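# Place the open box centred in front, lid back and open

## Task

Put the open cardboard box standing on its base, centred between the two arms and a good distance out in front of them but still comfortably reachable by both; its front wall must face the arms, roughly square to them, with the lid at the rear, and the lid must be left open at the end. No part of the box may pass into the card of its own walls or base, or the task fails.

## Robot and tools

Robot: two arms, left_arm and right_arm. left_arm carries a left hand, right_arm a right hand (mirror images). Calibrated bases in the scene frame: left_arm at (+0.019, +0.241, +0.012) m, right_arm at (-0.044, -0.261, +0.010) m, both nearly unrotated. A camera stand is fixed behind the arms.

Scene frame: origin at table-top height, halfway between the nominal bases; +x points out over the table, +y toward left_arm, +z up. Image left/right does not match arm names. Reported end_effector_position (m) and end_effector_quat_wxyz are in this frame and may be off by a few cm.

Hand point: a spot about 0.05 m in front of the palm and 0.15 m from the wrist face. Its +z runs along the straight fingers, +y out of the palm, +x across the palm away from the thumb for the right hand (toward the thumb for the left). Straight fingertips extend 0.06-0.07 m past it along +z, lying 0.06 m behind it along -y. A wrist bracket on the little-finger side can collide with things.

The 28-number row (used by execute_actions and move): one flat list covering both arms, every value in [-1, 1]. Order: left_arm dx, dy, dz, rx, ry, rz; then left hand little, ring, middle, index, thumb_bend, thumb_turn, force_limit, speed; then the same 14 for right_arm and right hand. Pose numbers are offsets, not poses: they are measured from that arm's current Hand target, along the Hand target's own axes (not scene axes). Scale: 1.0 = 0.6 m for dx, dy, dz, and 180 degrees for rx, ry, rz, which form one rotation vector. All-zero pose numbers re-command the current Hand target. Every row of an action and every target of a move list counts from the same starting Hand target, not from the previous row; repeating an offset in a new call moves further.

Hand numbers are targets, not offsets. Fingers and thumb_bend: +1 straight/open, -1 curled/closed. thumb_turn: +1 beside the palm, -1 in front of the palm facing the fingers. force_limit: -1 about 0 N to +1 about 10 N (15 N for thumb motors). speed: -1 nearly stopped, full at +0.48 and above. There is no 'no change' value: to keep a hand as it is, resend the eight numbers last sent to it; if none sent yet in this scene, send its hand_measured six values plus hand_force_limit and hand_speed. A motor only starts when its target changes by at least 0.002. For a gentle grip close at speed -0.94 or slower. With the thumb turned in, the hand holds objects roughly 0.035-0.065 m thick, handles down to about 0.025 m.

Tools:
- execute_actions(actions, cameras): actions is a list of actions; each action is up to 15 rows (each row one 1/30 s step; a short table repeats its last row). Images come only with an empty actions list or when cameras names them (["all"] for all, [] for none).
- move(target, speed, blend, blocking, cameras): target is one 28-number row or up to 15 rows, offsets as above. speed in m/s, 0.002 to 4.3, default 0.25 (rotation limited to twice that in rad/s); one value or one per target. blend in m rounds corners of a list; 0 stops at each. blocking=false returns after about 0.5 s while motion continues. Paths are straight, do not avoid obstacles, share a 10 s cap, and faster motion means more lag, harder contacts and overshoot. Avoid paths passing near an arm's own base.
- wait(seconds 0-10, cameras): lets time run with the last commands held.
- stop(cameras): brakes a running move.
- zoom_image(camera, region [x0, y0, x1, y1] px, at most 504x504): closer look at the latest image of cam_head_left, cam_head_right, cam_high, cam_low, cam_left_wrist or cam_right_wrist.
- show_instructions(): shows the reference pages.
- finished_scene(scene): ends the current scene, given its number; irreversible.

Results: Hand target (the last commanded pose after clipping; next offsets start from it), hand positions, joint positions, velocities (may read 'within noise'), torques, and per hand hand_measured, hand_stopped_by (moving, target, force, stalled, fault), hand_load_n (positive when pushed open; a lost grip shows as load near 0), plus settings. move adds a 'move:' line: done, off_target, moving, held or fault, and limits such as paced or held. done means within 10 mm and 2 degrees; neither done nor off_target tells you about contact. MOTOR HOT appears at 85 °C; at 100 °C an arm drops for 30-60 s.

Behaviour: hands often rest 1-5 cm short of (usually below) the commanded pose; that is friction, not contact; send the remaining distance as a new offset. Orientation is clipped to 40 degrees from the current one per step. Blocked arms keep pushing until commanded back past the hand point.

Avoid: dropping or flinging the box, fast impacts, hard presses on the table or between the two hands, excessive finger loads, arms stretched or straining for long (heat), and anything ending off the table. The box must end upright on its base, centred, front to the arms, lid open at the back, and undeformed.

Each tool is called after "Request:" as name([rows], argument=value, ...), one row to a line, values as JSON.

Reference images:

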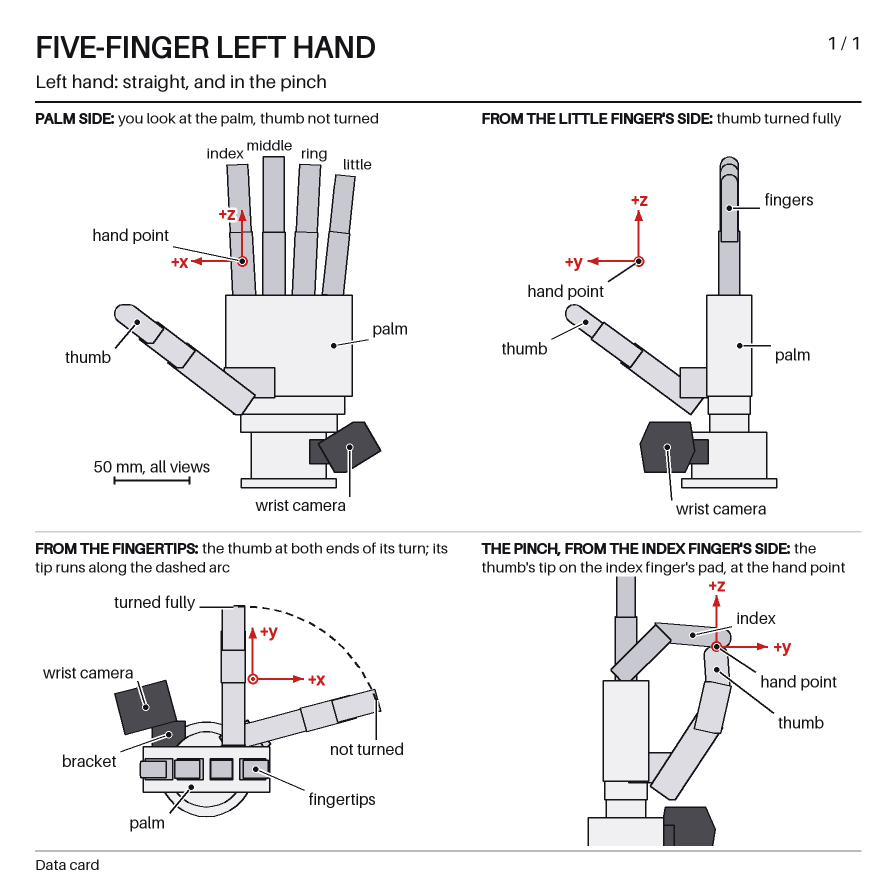

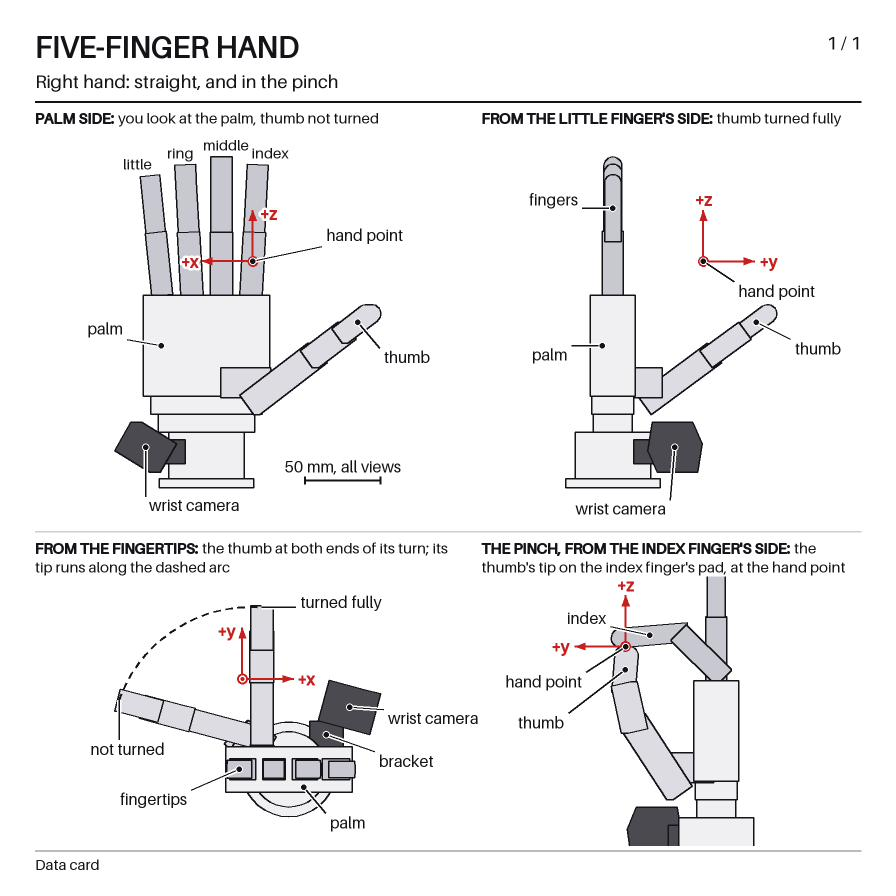

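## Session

Request:
execute_actions(actions=[])

Scene clock: 0.00 s.
left_arm: end_effector_position=(+0.0541, +0.7229, +0.1365) hand_measured=(+1.000, +1.000, +1.000, +1.000, +1.000, +1.000) hand_load_n=(+0.0, -0.5, +0.0, +0.0, +0.0, +0.0) hand_stopped_by=(target, target, target, target, target, target) hand_force_limit=0.00 hand_speed=-0.80 end_effector_quat_wxyz=(+0.014, +0.780, -0.626, +0.007) | right_arm: end_effector_position=(+0.2347, -0.4649, +0.1155) hand_measured=(+1.000, +1.000, +1.000, +1.000, +1.000, +1.000) hand_load_n=(+0.0, +0.0, +0.0, +0.0, +0.0, +0.0) hand_stopped_by=(target, target, target, target, target, target) hand_force_limit=0.00 hand_speed=-0.80 end_effector_quat_wxyz=(+0.327, -0.058, +0.935, +0.127)
Joint positions: left_arm=[1.4 1.79 1.541 -1.353 -0.002 1.19] | right_arm=[-1.103 1.431 0.817 -0.944 -0.716 0.327]
Joint velocities: within noise
Joint torques (N m): no reading
Motor temperatures (°C): left_arm=[30 29 32 31 30 30] | right_arm=[29 29 32 31 31 31]
Heat: left arm: hottest elbow 32 °C; right arm: hottest elbow 32 °C.
Hand target: left_arm +0.0534, +0.7321, +0.1429; +0.004, +0.782, -0.624, -0.001 | right_arm +0.2406, -0.4733, +0.1239; +0.334, -0.064, +0.934, +0.114
camera_calibration:
cam_left_wrist: T_world_to_cam=[[0.997111, -0.0356218, -0.0670849, -0.0110469], [0.00490549, -0.851164, 0.524877, 0.546613], [-0.0757973, -0.523689, -0.848531, 0.615894], [0, 0, 0, 1]] pos_world=[0.0550166, 0.787401, 0.234959]
cam_right_wrist: T_world_to_cam=[[-0.409129, 0.907434, 0.0957989, 0.504089], [0.297821, 0.0335582, 0.954032, -0.169764], [0.862506, 0.418853, -0.283982, 0.140727], [0, 0, 0, 1]] pos_world=[0.135419, -0.510675, 0.153633]

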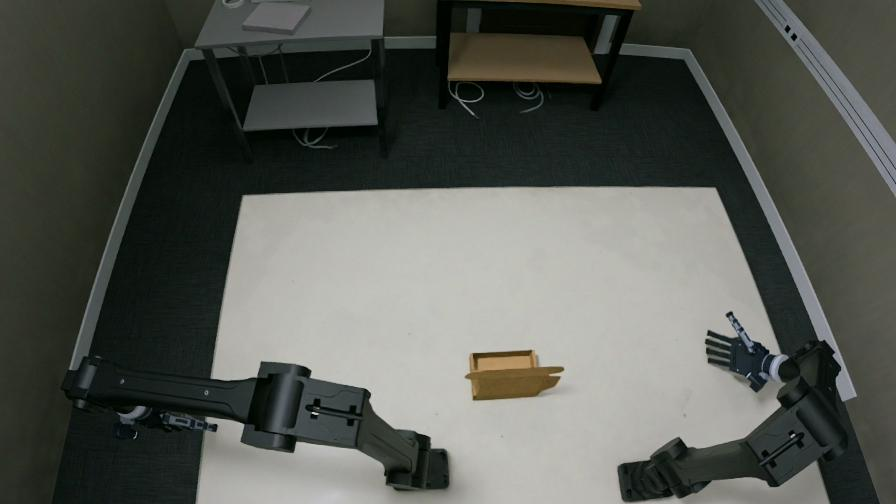

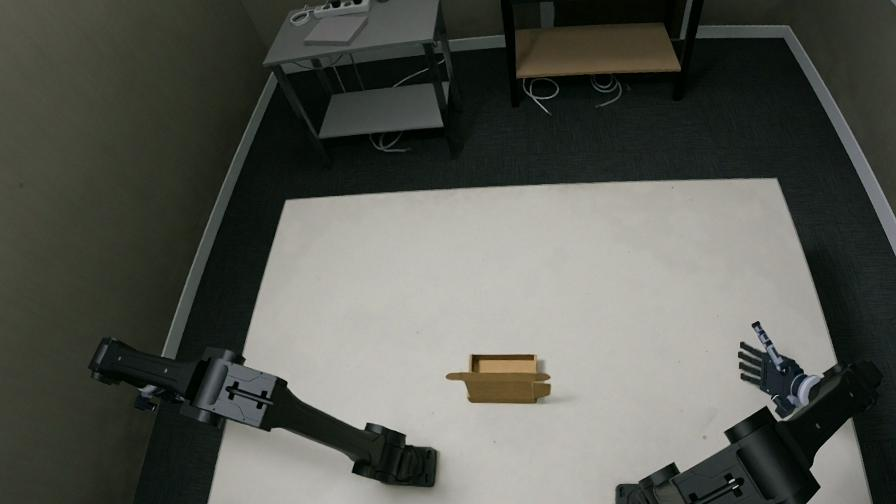

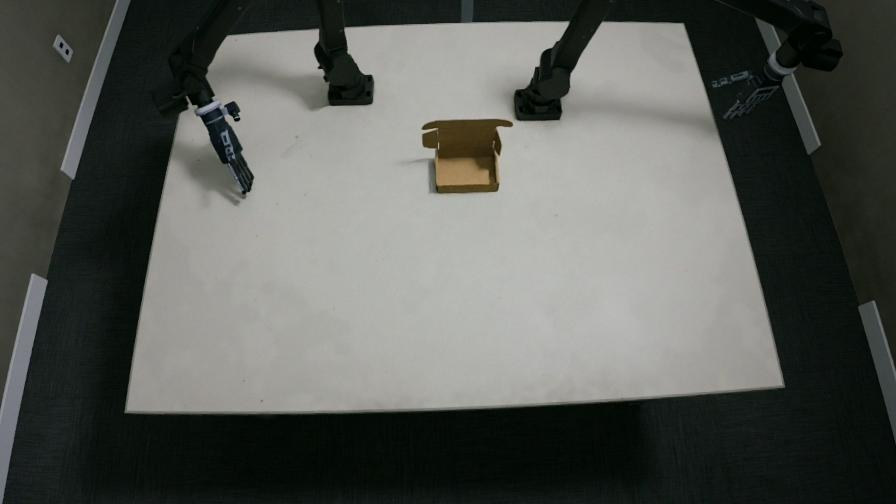

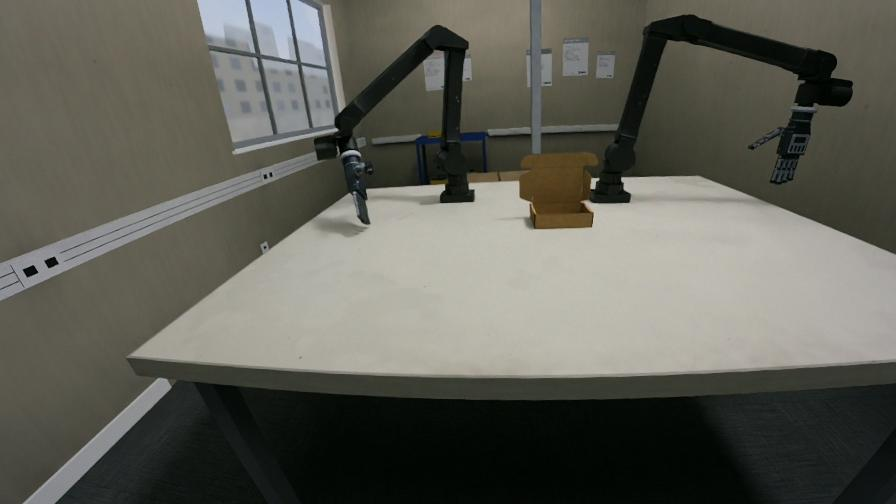

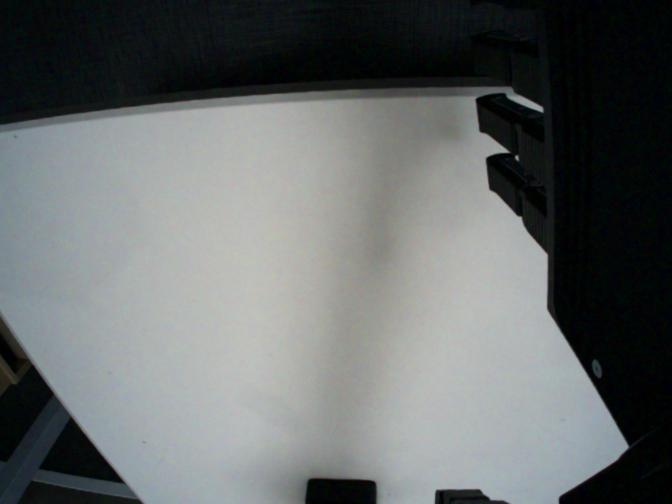

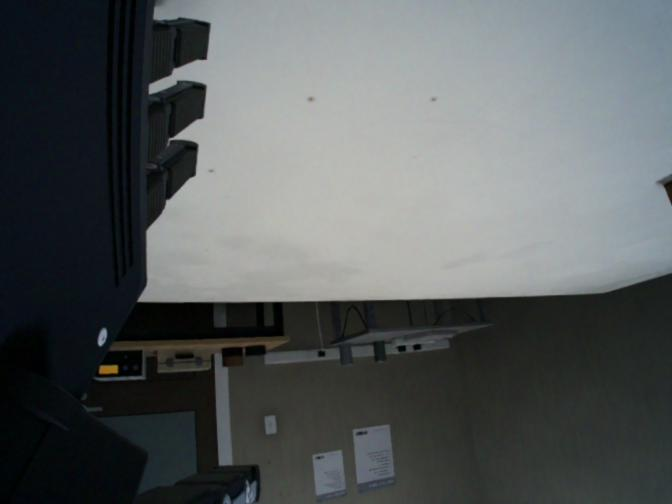

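Request:
zoom_image(camera="cam_head_left", region=[440, 330, 600, 420])

Request:
zoom_image(camera="cam_high", region=[400, 100, 540, 210])

Request:
zoom_image(camera="cam_low", region=[500, 130, 620, 250])

Scaled by 3.150 from the camera's 896x504 image, which has a finer 1280x720 frame.

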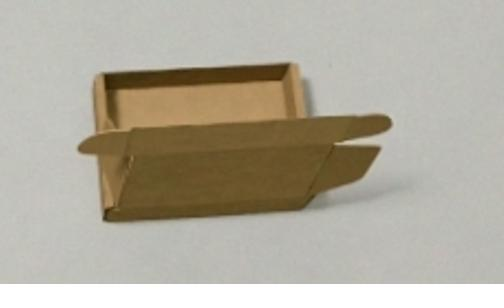

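Scaled by 3.600 from the camera's 896x504 image, which has a finer 1280x720 frame.

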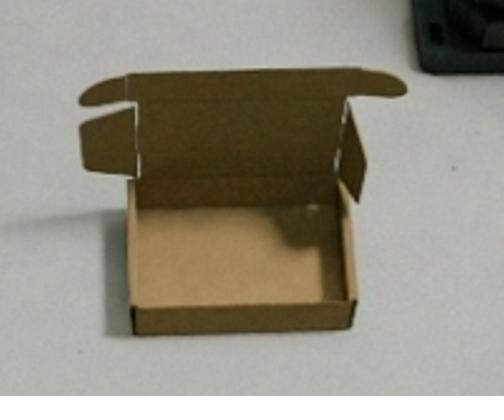

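Scaled by 4.200 from the camera's 896x504 image, which has a finer 1280x720 frame.

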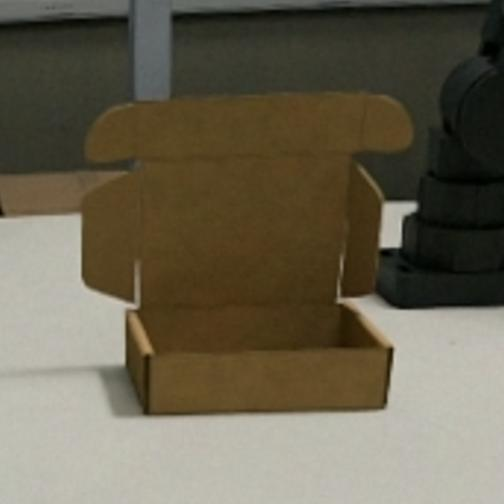

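Request:
move([
  [0,0,0,0,0,0,1,1,1,1,1,1,0,-0.8,-0.212,0.3258,-0.1377,0.1351,0.0328,0.3239,1,1,1,1,1,1,0,-0.8],
  [0,0,0,0,0,0,1,1,1,1,1,1,0,-0.8,-0.2329,0.7808,0.05,0.2702,0.0657,0.6477,1,1,1,1,1,1,0,-0.8],
], cameras=["cam_head_left","cam_high","cam_low","cam_right_wrist"], speed=0.4, blend=0.05)

Request:
zoom_image(camera="cam_high", region=[400, 80, 560, 220])

Request:
zoom_image(camera="cam_right_wrist", region=[0, 0, 300, 300])

Scene clock: 12.07 s.
left_arm: end_effector_position=(+0.0541, +0.7229, +0.1365) hand_measured=(+1.000, +1.000, +1.000, +1.000, +1.000, +1.000) hand_load_n=(+0.0, +0.0, +0.0, +0.0, +0.0, +0.0) hand_stopped_by=(target, target, target, target, target, target) hand_force_limit=0.00 hand_speed=-0.80 end_effector_quat_wxyz=(+0.014, +0.780, -0.626, +0.007) | right_arm: end_effector_position=(+0.2737, -0.0061, +0.2688) hand_measured=(+1.000, +1.000, +1.000, +1.000, +1.000, +1.000) hand_load_n=(+0.0, +0.0, +0.0, +0.0, +0.0, +0.0) hand_stopped_by=(target, target, target, target, target, target) hand_force_limit=0.00 hand_speed=-0.80 end_effector_quat_wxyz=(-0.319, +0.213, +0.835, +0.395)
Joint positions: left_arm=[1.4 1.79 1.541 -1.353 -0.002 1.19] | right_arm=[0.227 1.327 1.055 -1.681 -1.022 2.06]
Joint torques (N m): left_arm=[-0.15 -14.33 9.05 0.49 0.01 -0.05] | right_arm=[-0.44 -6.77 6.64 -0.81 -0.94 0.06]
Heat: left arm: hottest elbow 33 °C; right arm: hottest elbow 33 °C.
Hand target: left_arm +0.0534, +0.7321, +0.1429; +0.004, +0.782, -0.624, -0.001 | right_arm +0.2751, -0.0071, +0.2701; -0.211, +0.509, +0.792, +0.264
Off the commanded pose: left_arm 0.011 m, 1 deg | right_arm 0.002 m, 102 deg; orientation clipped.
joint sent to its limit (right arm) — joint 4 (wrist pitch), lower limit; joint 6 (wrist roll), upper limit. The joint targets are off in position and orientation.
move: off_target (left_arm, right_arm); limits=paced
camera_calibration:
cam_right_wrist: T_world_to_cam=[[0.447327, 0.549369, 0.705756, -0.311474], [0.879884, -0.411774, -0.237163, -0.184822], [0.160322, 0.727073, -0.667579, 0.25571], [0, 0, 0, 1]] pos_world=[0.260957, -0.0909106, 0.346698]
Images, in order (width x height): cam_head_left 896x504, cam_high 896x504, cam_low 896x504, cam_right_wrist 672x504.

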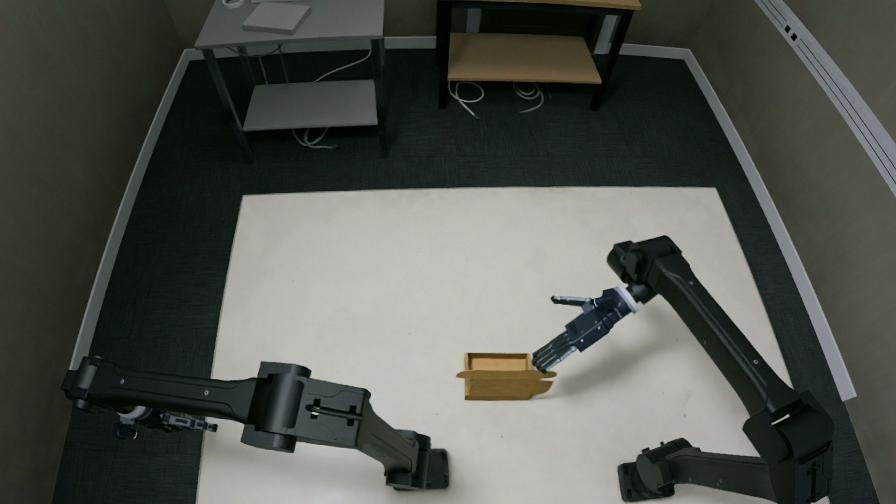

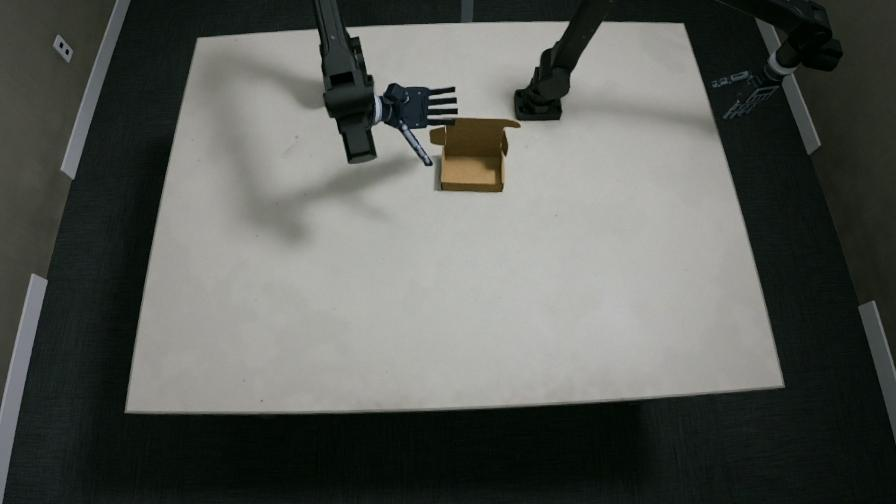

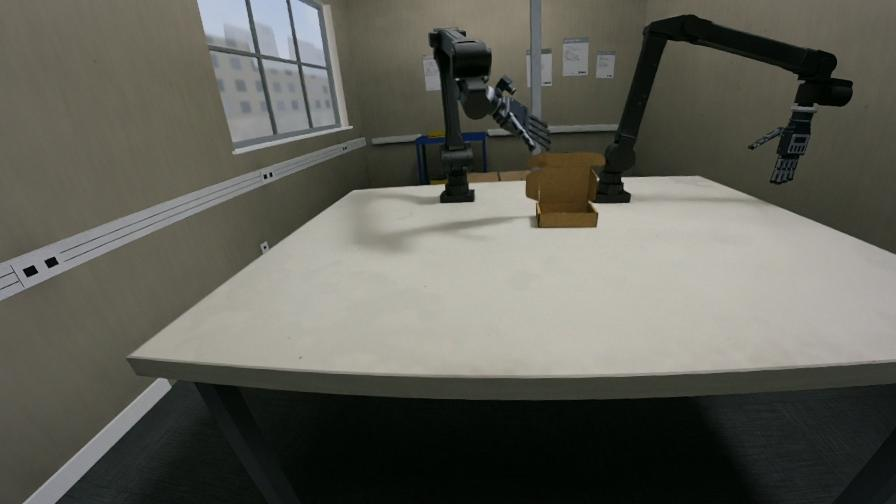

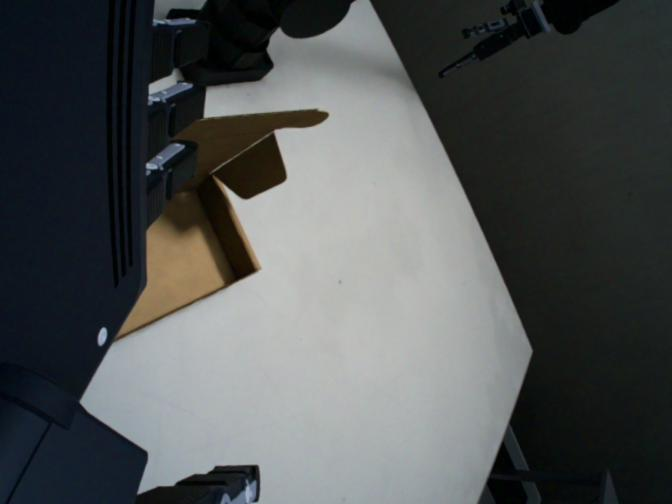

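Scaled by 3.150 from the camera's 896x504 image, which has a finer 1280x720 frame.

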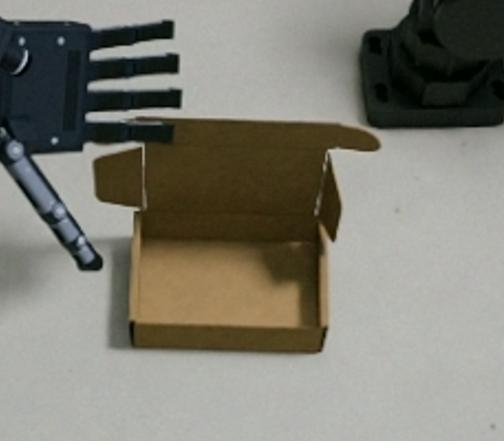

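Scaled by 1.680 from the camera's 672x504 image, which has a finer 960x720 frame.

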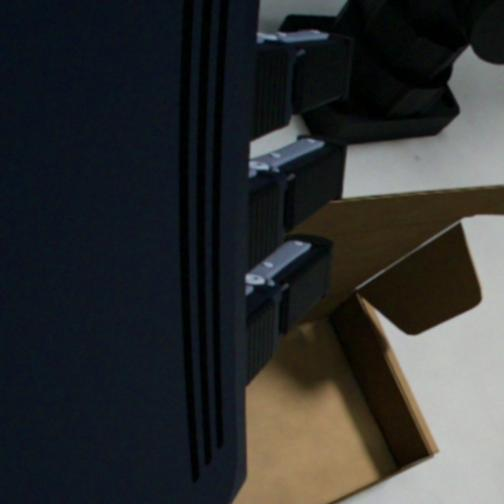

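Request:
move([
  [0,0,0,0,0,0,1,1,1,1,1,1,0,-0.8,-0.2525,-0.1432,-0.3648,0.0163,0.1437,-0.1657,1,1,1,1,1,1,0,-0.8],
  [0,0,0,0,0,0,1,1,1,1,1,1,0,-0.8,-0.2525,-0.1432,-0.3648,0.2253,-0.0986,-0.507,1,1,1,1,1,1,0,-0.8],
], cameras=["cam_head_left","cam_high","cam_low"], speed=0.3, blend=0.02)

Scene clock: 19.73 s.
left_arm: end_effector_position=(+0.0541, +0.7229, +0.1365) hand_measured=(+1.000, +1.000, +1.000, +1.000, +1.000, +1.000) hand_load_n=(+0.0, +0.0, +0.0, +0.0, +0.0, +0.0) hand_stopped_by=(target, target, target, target, target, target) hand_force_limit=0.00 hand_speed=-0.80 end_effector_quat_wxyz=(+0.014, +0.780, -0.626, +0.007) | right_arm: end_effector_position=(+0.2618, -0.2804, +0.3112) hand_measured=(+1.000, +1.000, +1.000, +1.000, +1.000, +1.000) hand_load_n=(+0.0, -0.5, +0.0, +0.0, +0.0, +0.0) hand_stopped_by=(target, target, target, target, target, target) hand_force_limit=0.00 hand_speed=-0.80 end_effector_quat_wxyz=(+0.027, -0.242, +0.970, -0.004)
Joint positions: left_arm=[1.4 1.79 1.541 -1.353 -0.002 1.19] | right_arm=[-0.264 1.149 1.32 -1.691 -0.02 0.796]
Joint torques (N m): left_arm=[-0.15 -14.27 9.06 0.47 0.01 -0.05] | right_arm=[0.97 -5.07 11.41 -0.08 0.19 -0.35]
Heat: left arm: hottest elbow 34 °C; right arm: hottest elbow 34 °C.
Hand target: left_arm +0.0534, +0.7321, +0.1429; +0.004, +0.782, -0.624, -0.001 | right_arm +0.2703, -0.2802, +0.3304; -0.001, -0.259, +0.966, +0.000
Off the commanded pose: left_arm 0.011 m, 1 deg | right_arm 0.021 m, 4 deg.
joint sent to its limit (right arm) — joint 4 (wrist pitch), lower limit. The joint targets are off in position and orientation.
move: off_target (left_arm, right_arm); limits=paced
Images, in order (width x height): cam_head_left 896x504, cam_high 896x504, cam_low 896x504.

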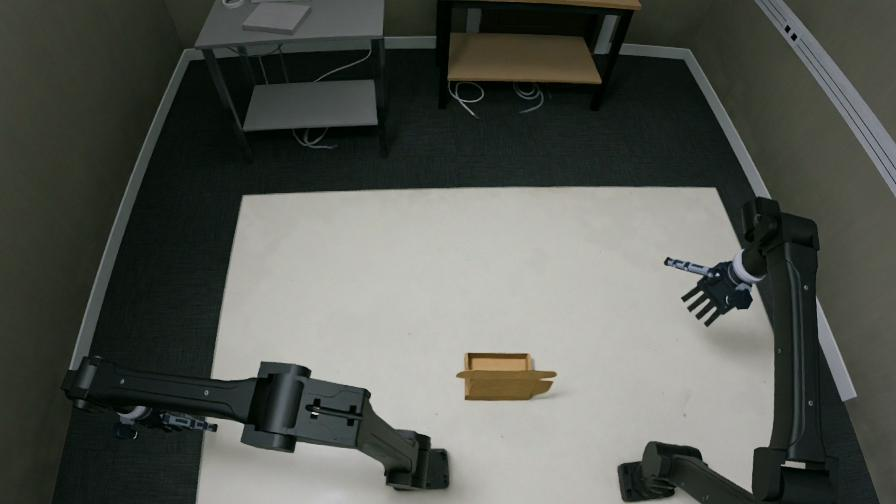

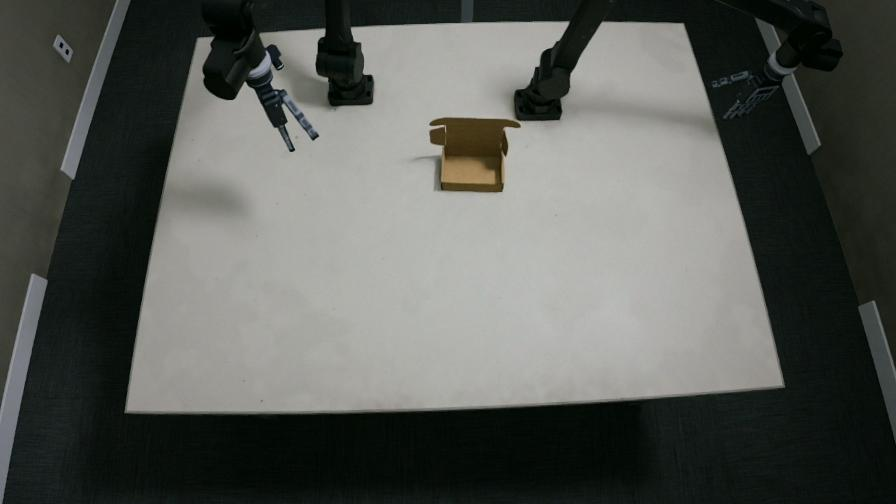

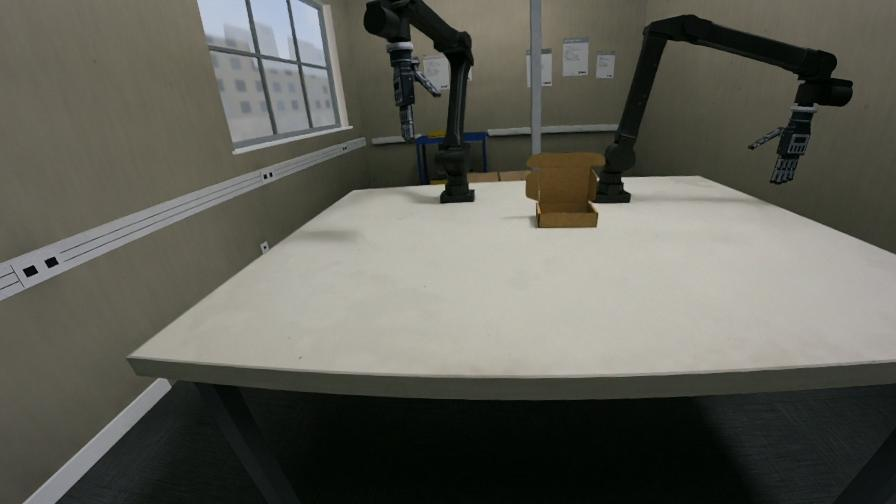

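Request:
move([
  [0,0,0,0,0,0,1,1,1,1,1,1,0,-0.8,-0.0683,0.0183,0.0833,0,0,-0.444,1,1,1,1,1,1,0,-0.8],
  [0,0,0,0,0,0,1,1,1,1,1,1,0,-0.8,-0.2382,0.1127,0.1,0,0,-0.8333,1,1,1,1,1,1,0,-0.8],
  [0,0,0,0,0,0,1,1,1,1,1,1,0,-0.8,-0.2417,0.411,0.1,0,0,0.8056,1,1,1,1,1,1,0,-0.8],
], cameras=["cam_head_left","cam_high","cam_low","cam_right_wrist"], speed=[0.5,0.5,0.4], blend=0.02)

Request:
zoom_image(camera="cam_high", region=[400, 80, 560, 220])

Request:
zoom_image(camera="cam_right_wrist", region=[0, 0, 300, 300])

Scene clock: 27.03 s.
left_arm: end_effector_position=(+0.0541, +0.7229, +0.1365) hand_measured=(+1.000, +1.000, +1.000, +1.000, +1.000, +1.000) hand_load_n=(+0.0, +0.0, +0.0, +0.0, +0.0, +0.0) hand_stopped_by=(target, target, target, target, target, target) hand_force_limit=0.00 hand_speed=-0.80 end_effector_quat_wxyz=(+0.014, +0.780, -0.626, +0.007) | right_arm: end_effector_position=(+0.2710, +0.0018, +0.2620) hand_measured=(+1.000, +1.000, +1.000, +1.000, +1.000, +1.000) hand_load_n=(+0.0, +0.0, +0.0, +0.0, +0.0, +0.0) hand_stopped_by=(target, target, target, target, target, target) hand_force_limit=0.00 hand_speed=-0.80 end_effector_quat_wxyz=(+0.007, +0.851, +0.525, -0.021)
Joint positions: left_arm=[1.4 1.79 1.541 -1.353 -0.002 1.19] | right_arm=[0.882 1.467 1.48 -1.628 0.002 -1.816]
Joint torques (N m): left_arm=[-0.21 -14.39 9.05 0.47 0.01 -0.06] | right_arm=[0.26 -11.81 6.86 0.83 -0.1 -0.34]
Heat: left arm: hottest elbow 35 °C; right arm: hottest elbow 35 °C.
Hand target: left_arm +0.0534, +0.7321, +0.1429; +0.004, +0.782, -0.624, -0.001 | right_arm +0.2725, +0.0059, +0.2703; +0.000, +0.843, +0.537, +0.000
Off the commanded pose: left_arm 0.011 m, 1 deg | right_arm 0.009 m, 3 deg.
move: off_target (left_arm, right_arm)
camera_calibration:
cam_right_wrist: T_world_to_cam=[[0.973813, -0.222196, 0.0481479, -0.278801], [-0.209813, -0.796735, 0.566737, -0.0953553], [-0.0875655, -0.561998, -0.82249, 0.355853], [0, 0, 0, 1]] pos_world=[0.282653, 0.0620676, 0.360151]
Images, in order (width x height): cam_head_left 896x504, cam_high 896x504, cam_low 896x504, cam_right_wrist 672x504.

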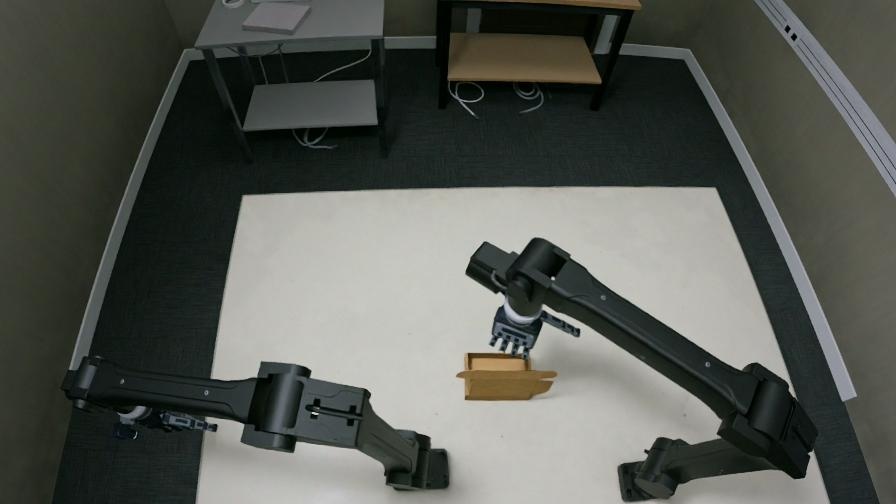

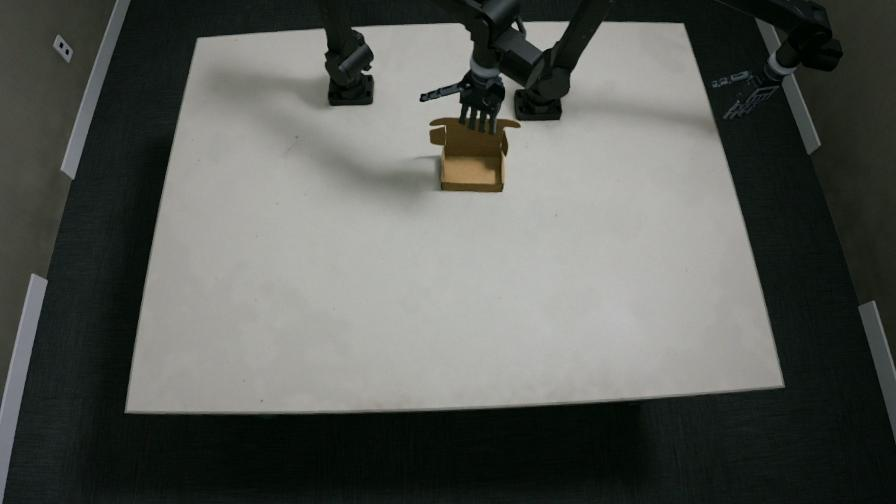

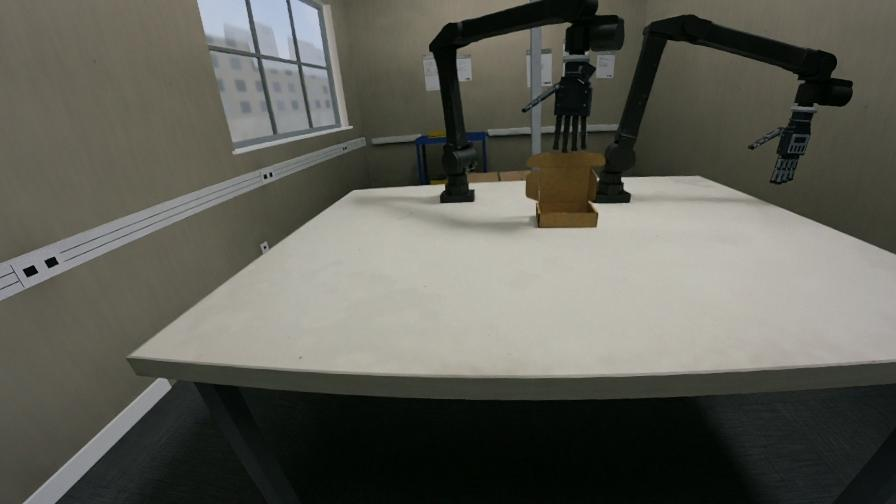

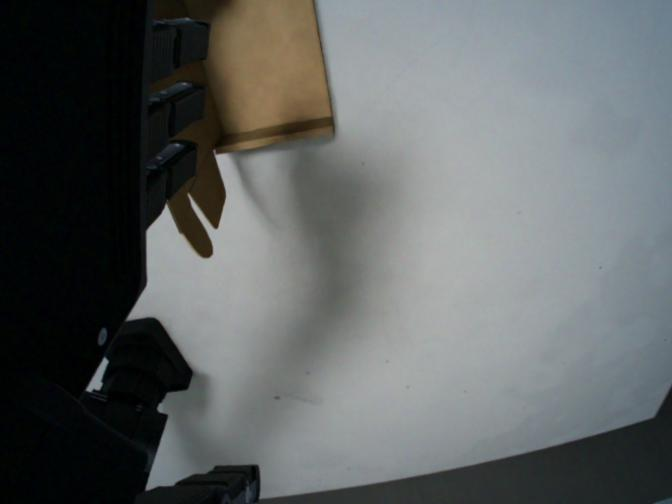

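Scaled by 3.150 from the camera's 896x504 image, which has a finer 1280x720 frame.

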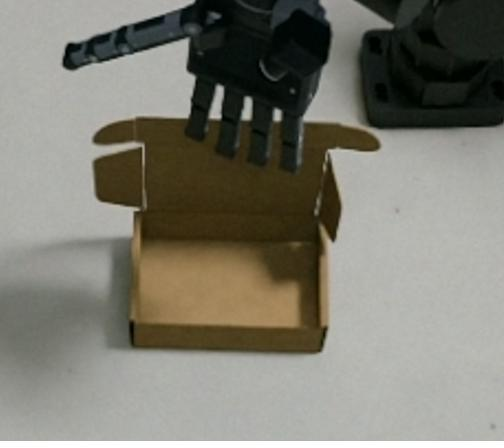

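Scaled by 1.680 from the camera's 672x504 image, which has a finer 960x720 frame.

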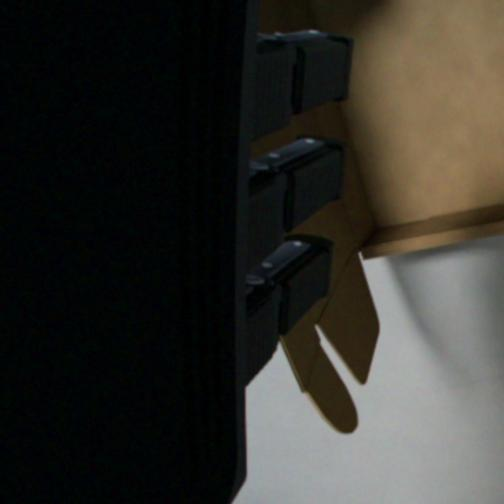

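Request:
zoom_image(camera="cam_right_wrist", region=[190, 0, 370, 180])

Scaled by 2.800 from the camera's 672x504 image, which has a finer 960x720 frame.

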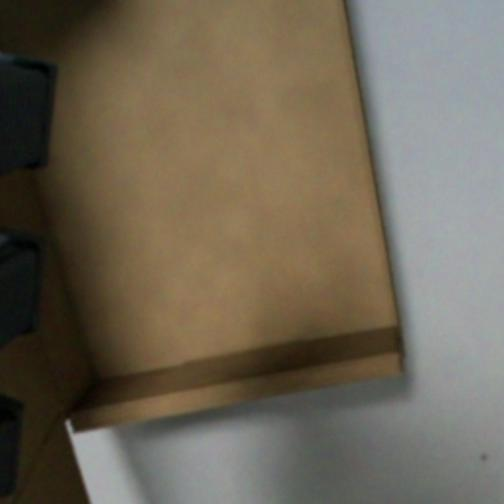

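Request:
move(target=[0,0,0,0,0,0,1,1,1,1,1,1,0,-0.8,0,0,0.17,0,0,0,1,1,1,1,1,1,0,-0.8], cameras=["cam_head_left","cam_high","cam_low","cam_right_wrist"], speed=0.2)

Request:
zoom_image(camera="cam_high", region=[400, 80, 560, 220])

Request:
zoom_image(camera="cam_right_wrist", region=[100, 0, 370, 270])

Request:
zoom_image(camera="cam_low", region=[500, 130, 640, 250])

Scene clock: 31.73 s.
left_arm: end_effector_position=(+0.0541, +0.7229, +0.1365) hand_measured=(+1.000, +1.000, +1.000, +1.000, +1.000, +1.000) hand_load_n=(+0.0, +0.0, +0.0, +0.0, +0.0, +0.0) hand_stopped_by=(target, target, target, target, target, target) hand_force_limit=0.00 hand_speed=-0.80 end_effector_quat_wxyz=(+0.014, +0.780, -0.626, +0.007) | right_arm: end_effector_position=(+0.2691, -0.0014, +0.1730) hand_measured=(+1.000, +1.000, +1.000, +1.000, +1.000, +1.000) hand_load_n=(+0.0, +0.0, +0.0, +0.0, +0.0, +0.0) hand_stopped_by=(target, target, target, target, target, target) hand_force_limit=0.00 hand_speed=-0.80 end_effector_quat_wxyz=(+0.002, +0.851, +0.525, -0.005)
Joint positions: left_arm=[1.4 1.79 1.541 -1.353 -0.002 1.19] | right_arm=[0.88 1.457 1.237 -1.361 0.002 -1.818]
Joint torques (N m): left_arm=[-0.21 -14.33 9.06 0.47 0.01 -0.05] | right_arm=[0.38 -9.17 6.71 0.94 -0.1 -0.35]
Heat: left arm: hottest elbow 36 °C; right arm: hottest elbow 35 °C.
Hand target: left_arm +0.0534, +0.7321, +0.1429; +0.004, +0.782, -0.624, -0.001 | right_arm +0.2724, +0.0059, +0.1683; +0.000, +0.843, +0.537, +0.000
Off the commanded pose: left_arm 0.011 m, 1 deg | right_arm 0.009 m, 2 deg.
move: off_target (left_arm)
camera_calibration:
cam_right_wrist: T_world_to_cam=[[0.972568, -0.223682, 0.0638634, -0.275725], [-0.222054, -0.810914, 0.541396, -0.0402431], [-0.069313, -0.540726, -0.838339, 0.278619], [0, 0, 0, 1]] pos_world=[0.278537, 0.0563481, 0.272973]
Images, in order (width x height): cam_head_left 896x504, cam_high 896x504, cam_low 896x504, cam_right_wrist 672x504.

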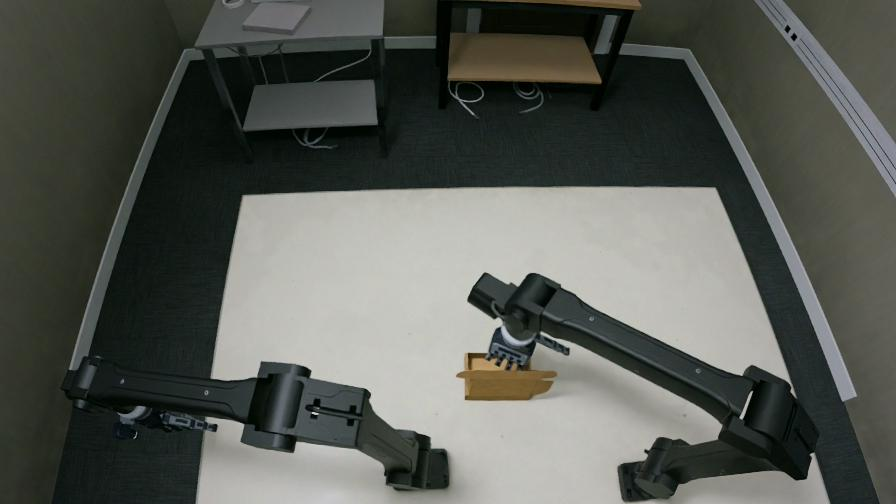

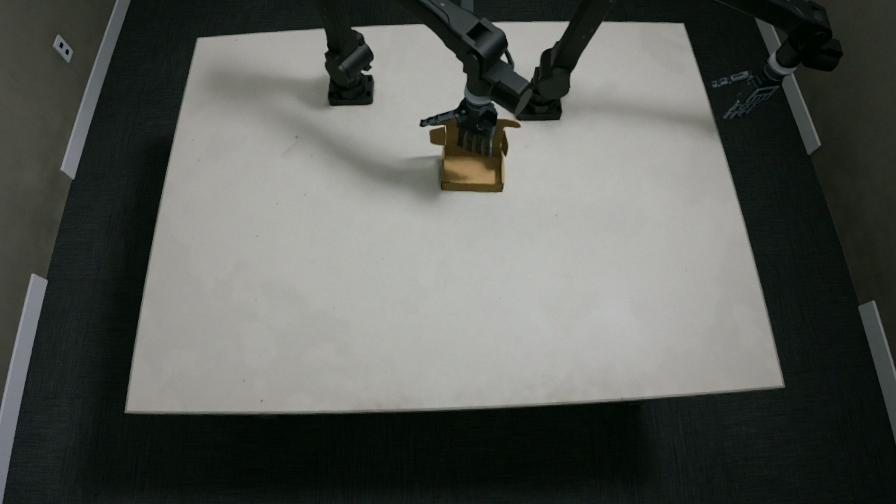

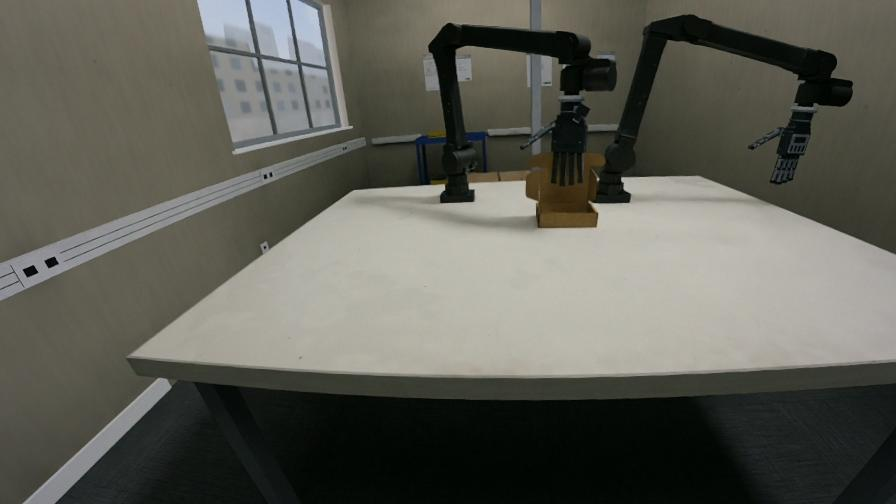

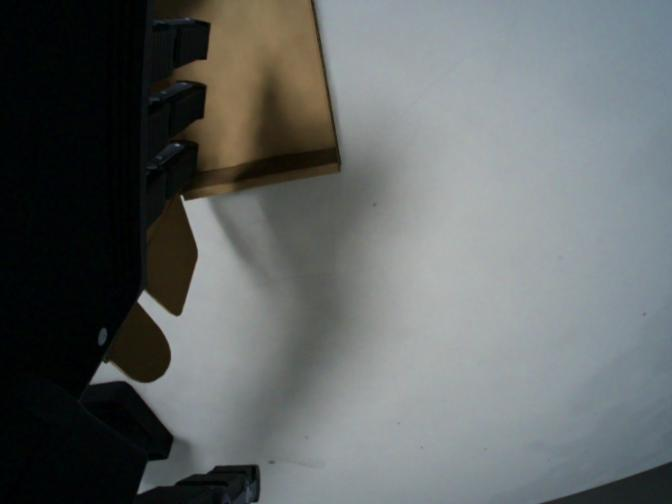

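Scaled by 3.150 from the camera's 896x504 image, which has a finer 1280x720 frame.

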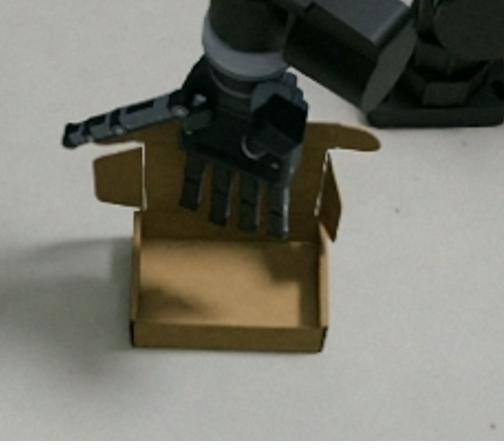

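Scaled by 1.867 from the camera's 672x504 image, which has a finer 960x720 frame.

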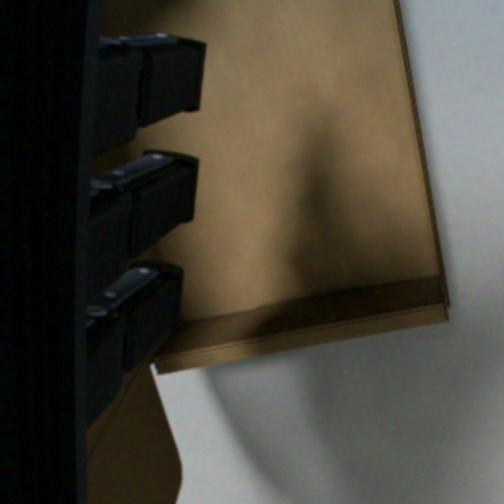

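Scaled by 3.600 from the camera's 896x504 image, which has a finer 1280x720 frame.

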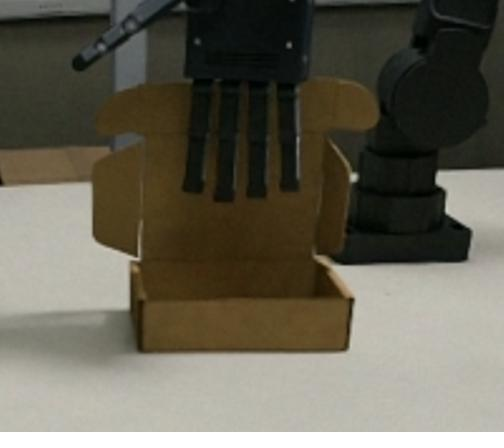

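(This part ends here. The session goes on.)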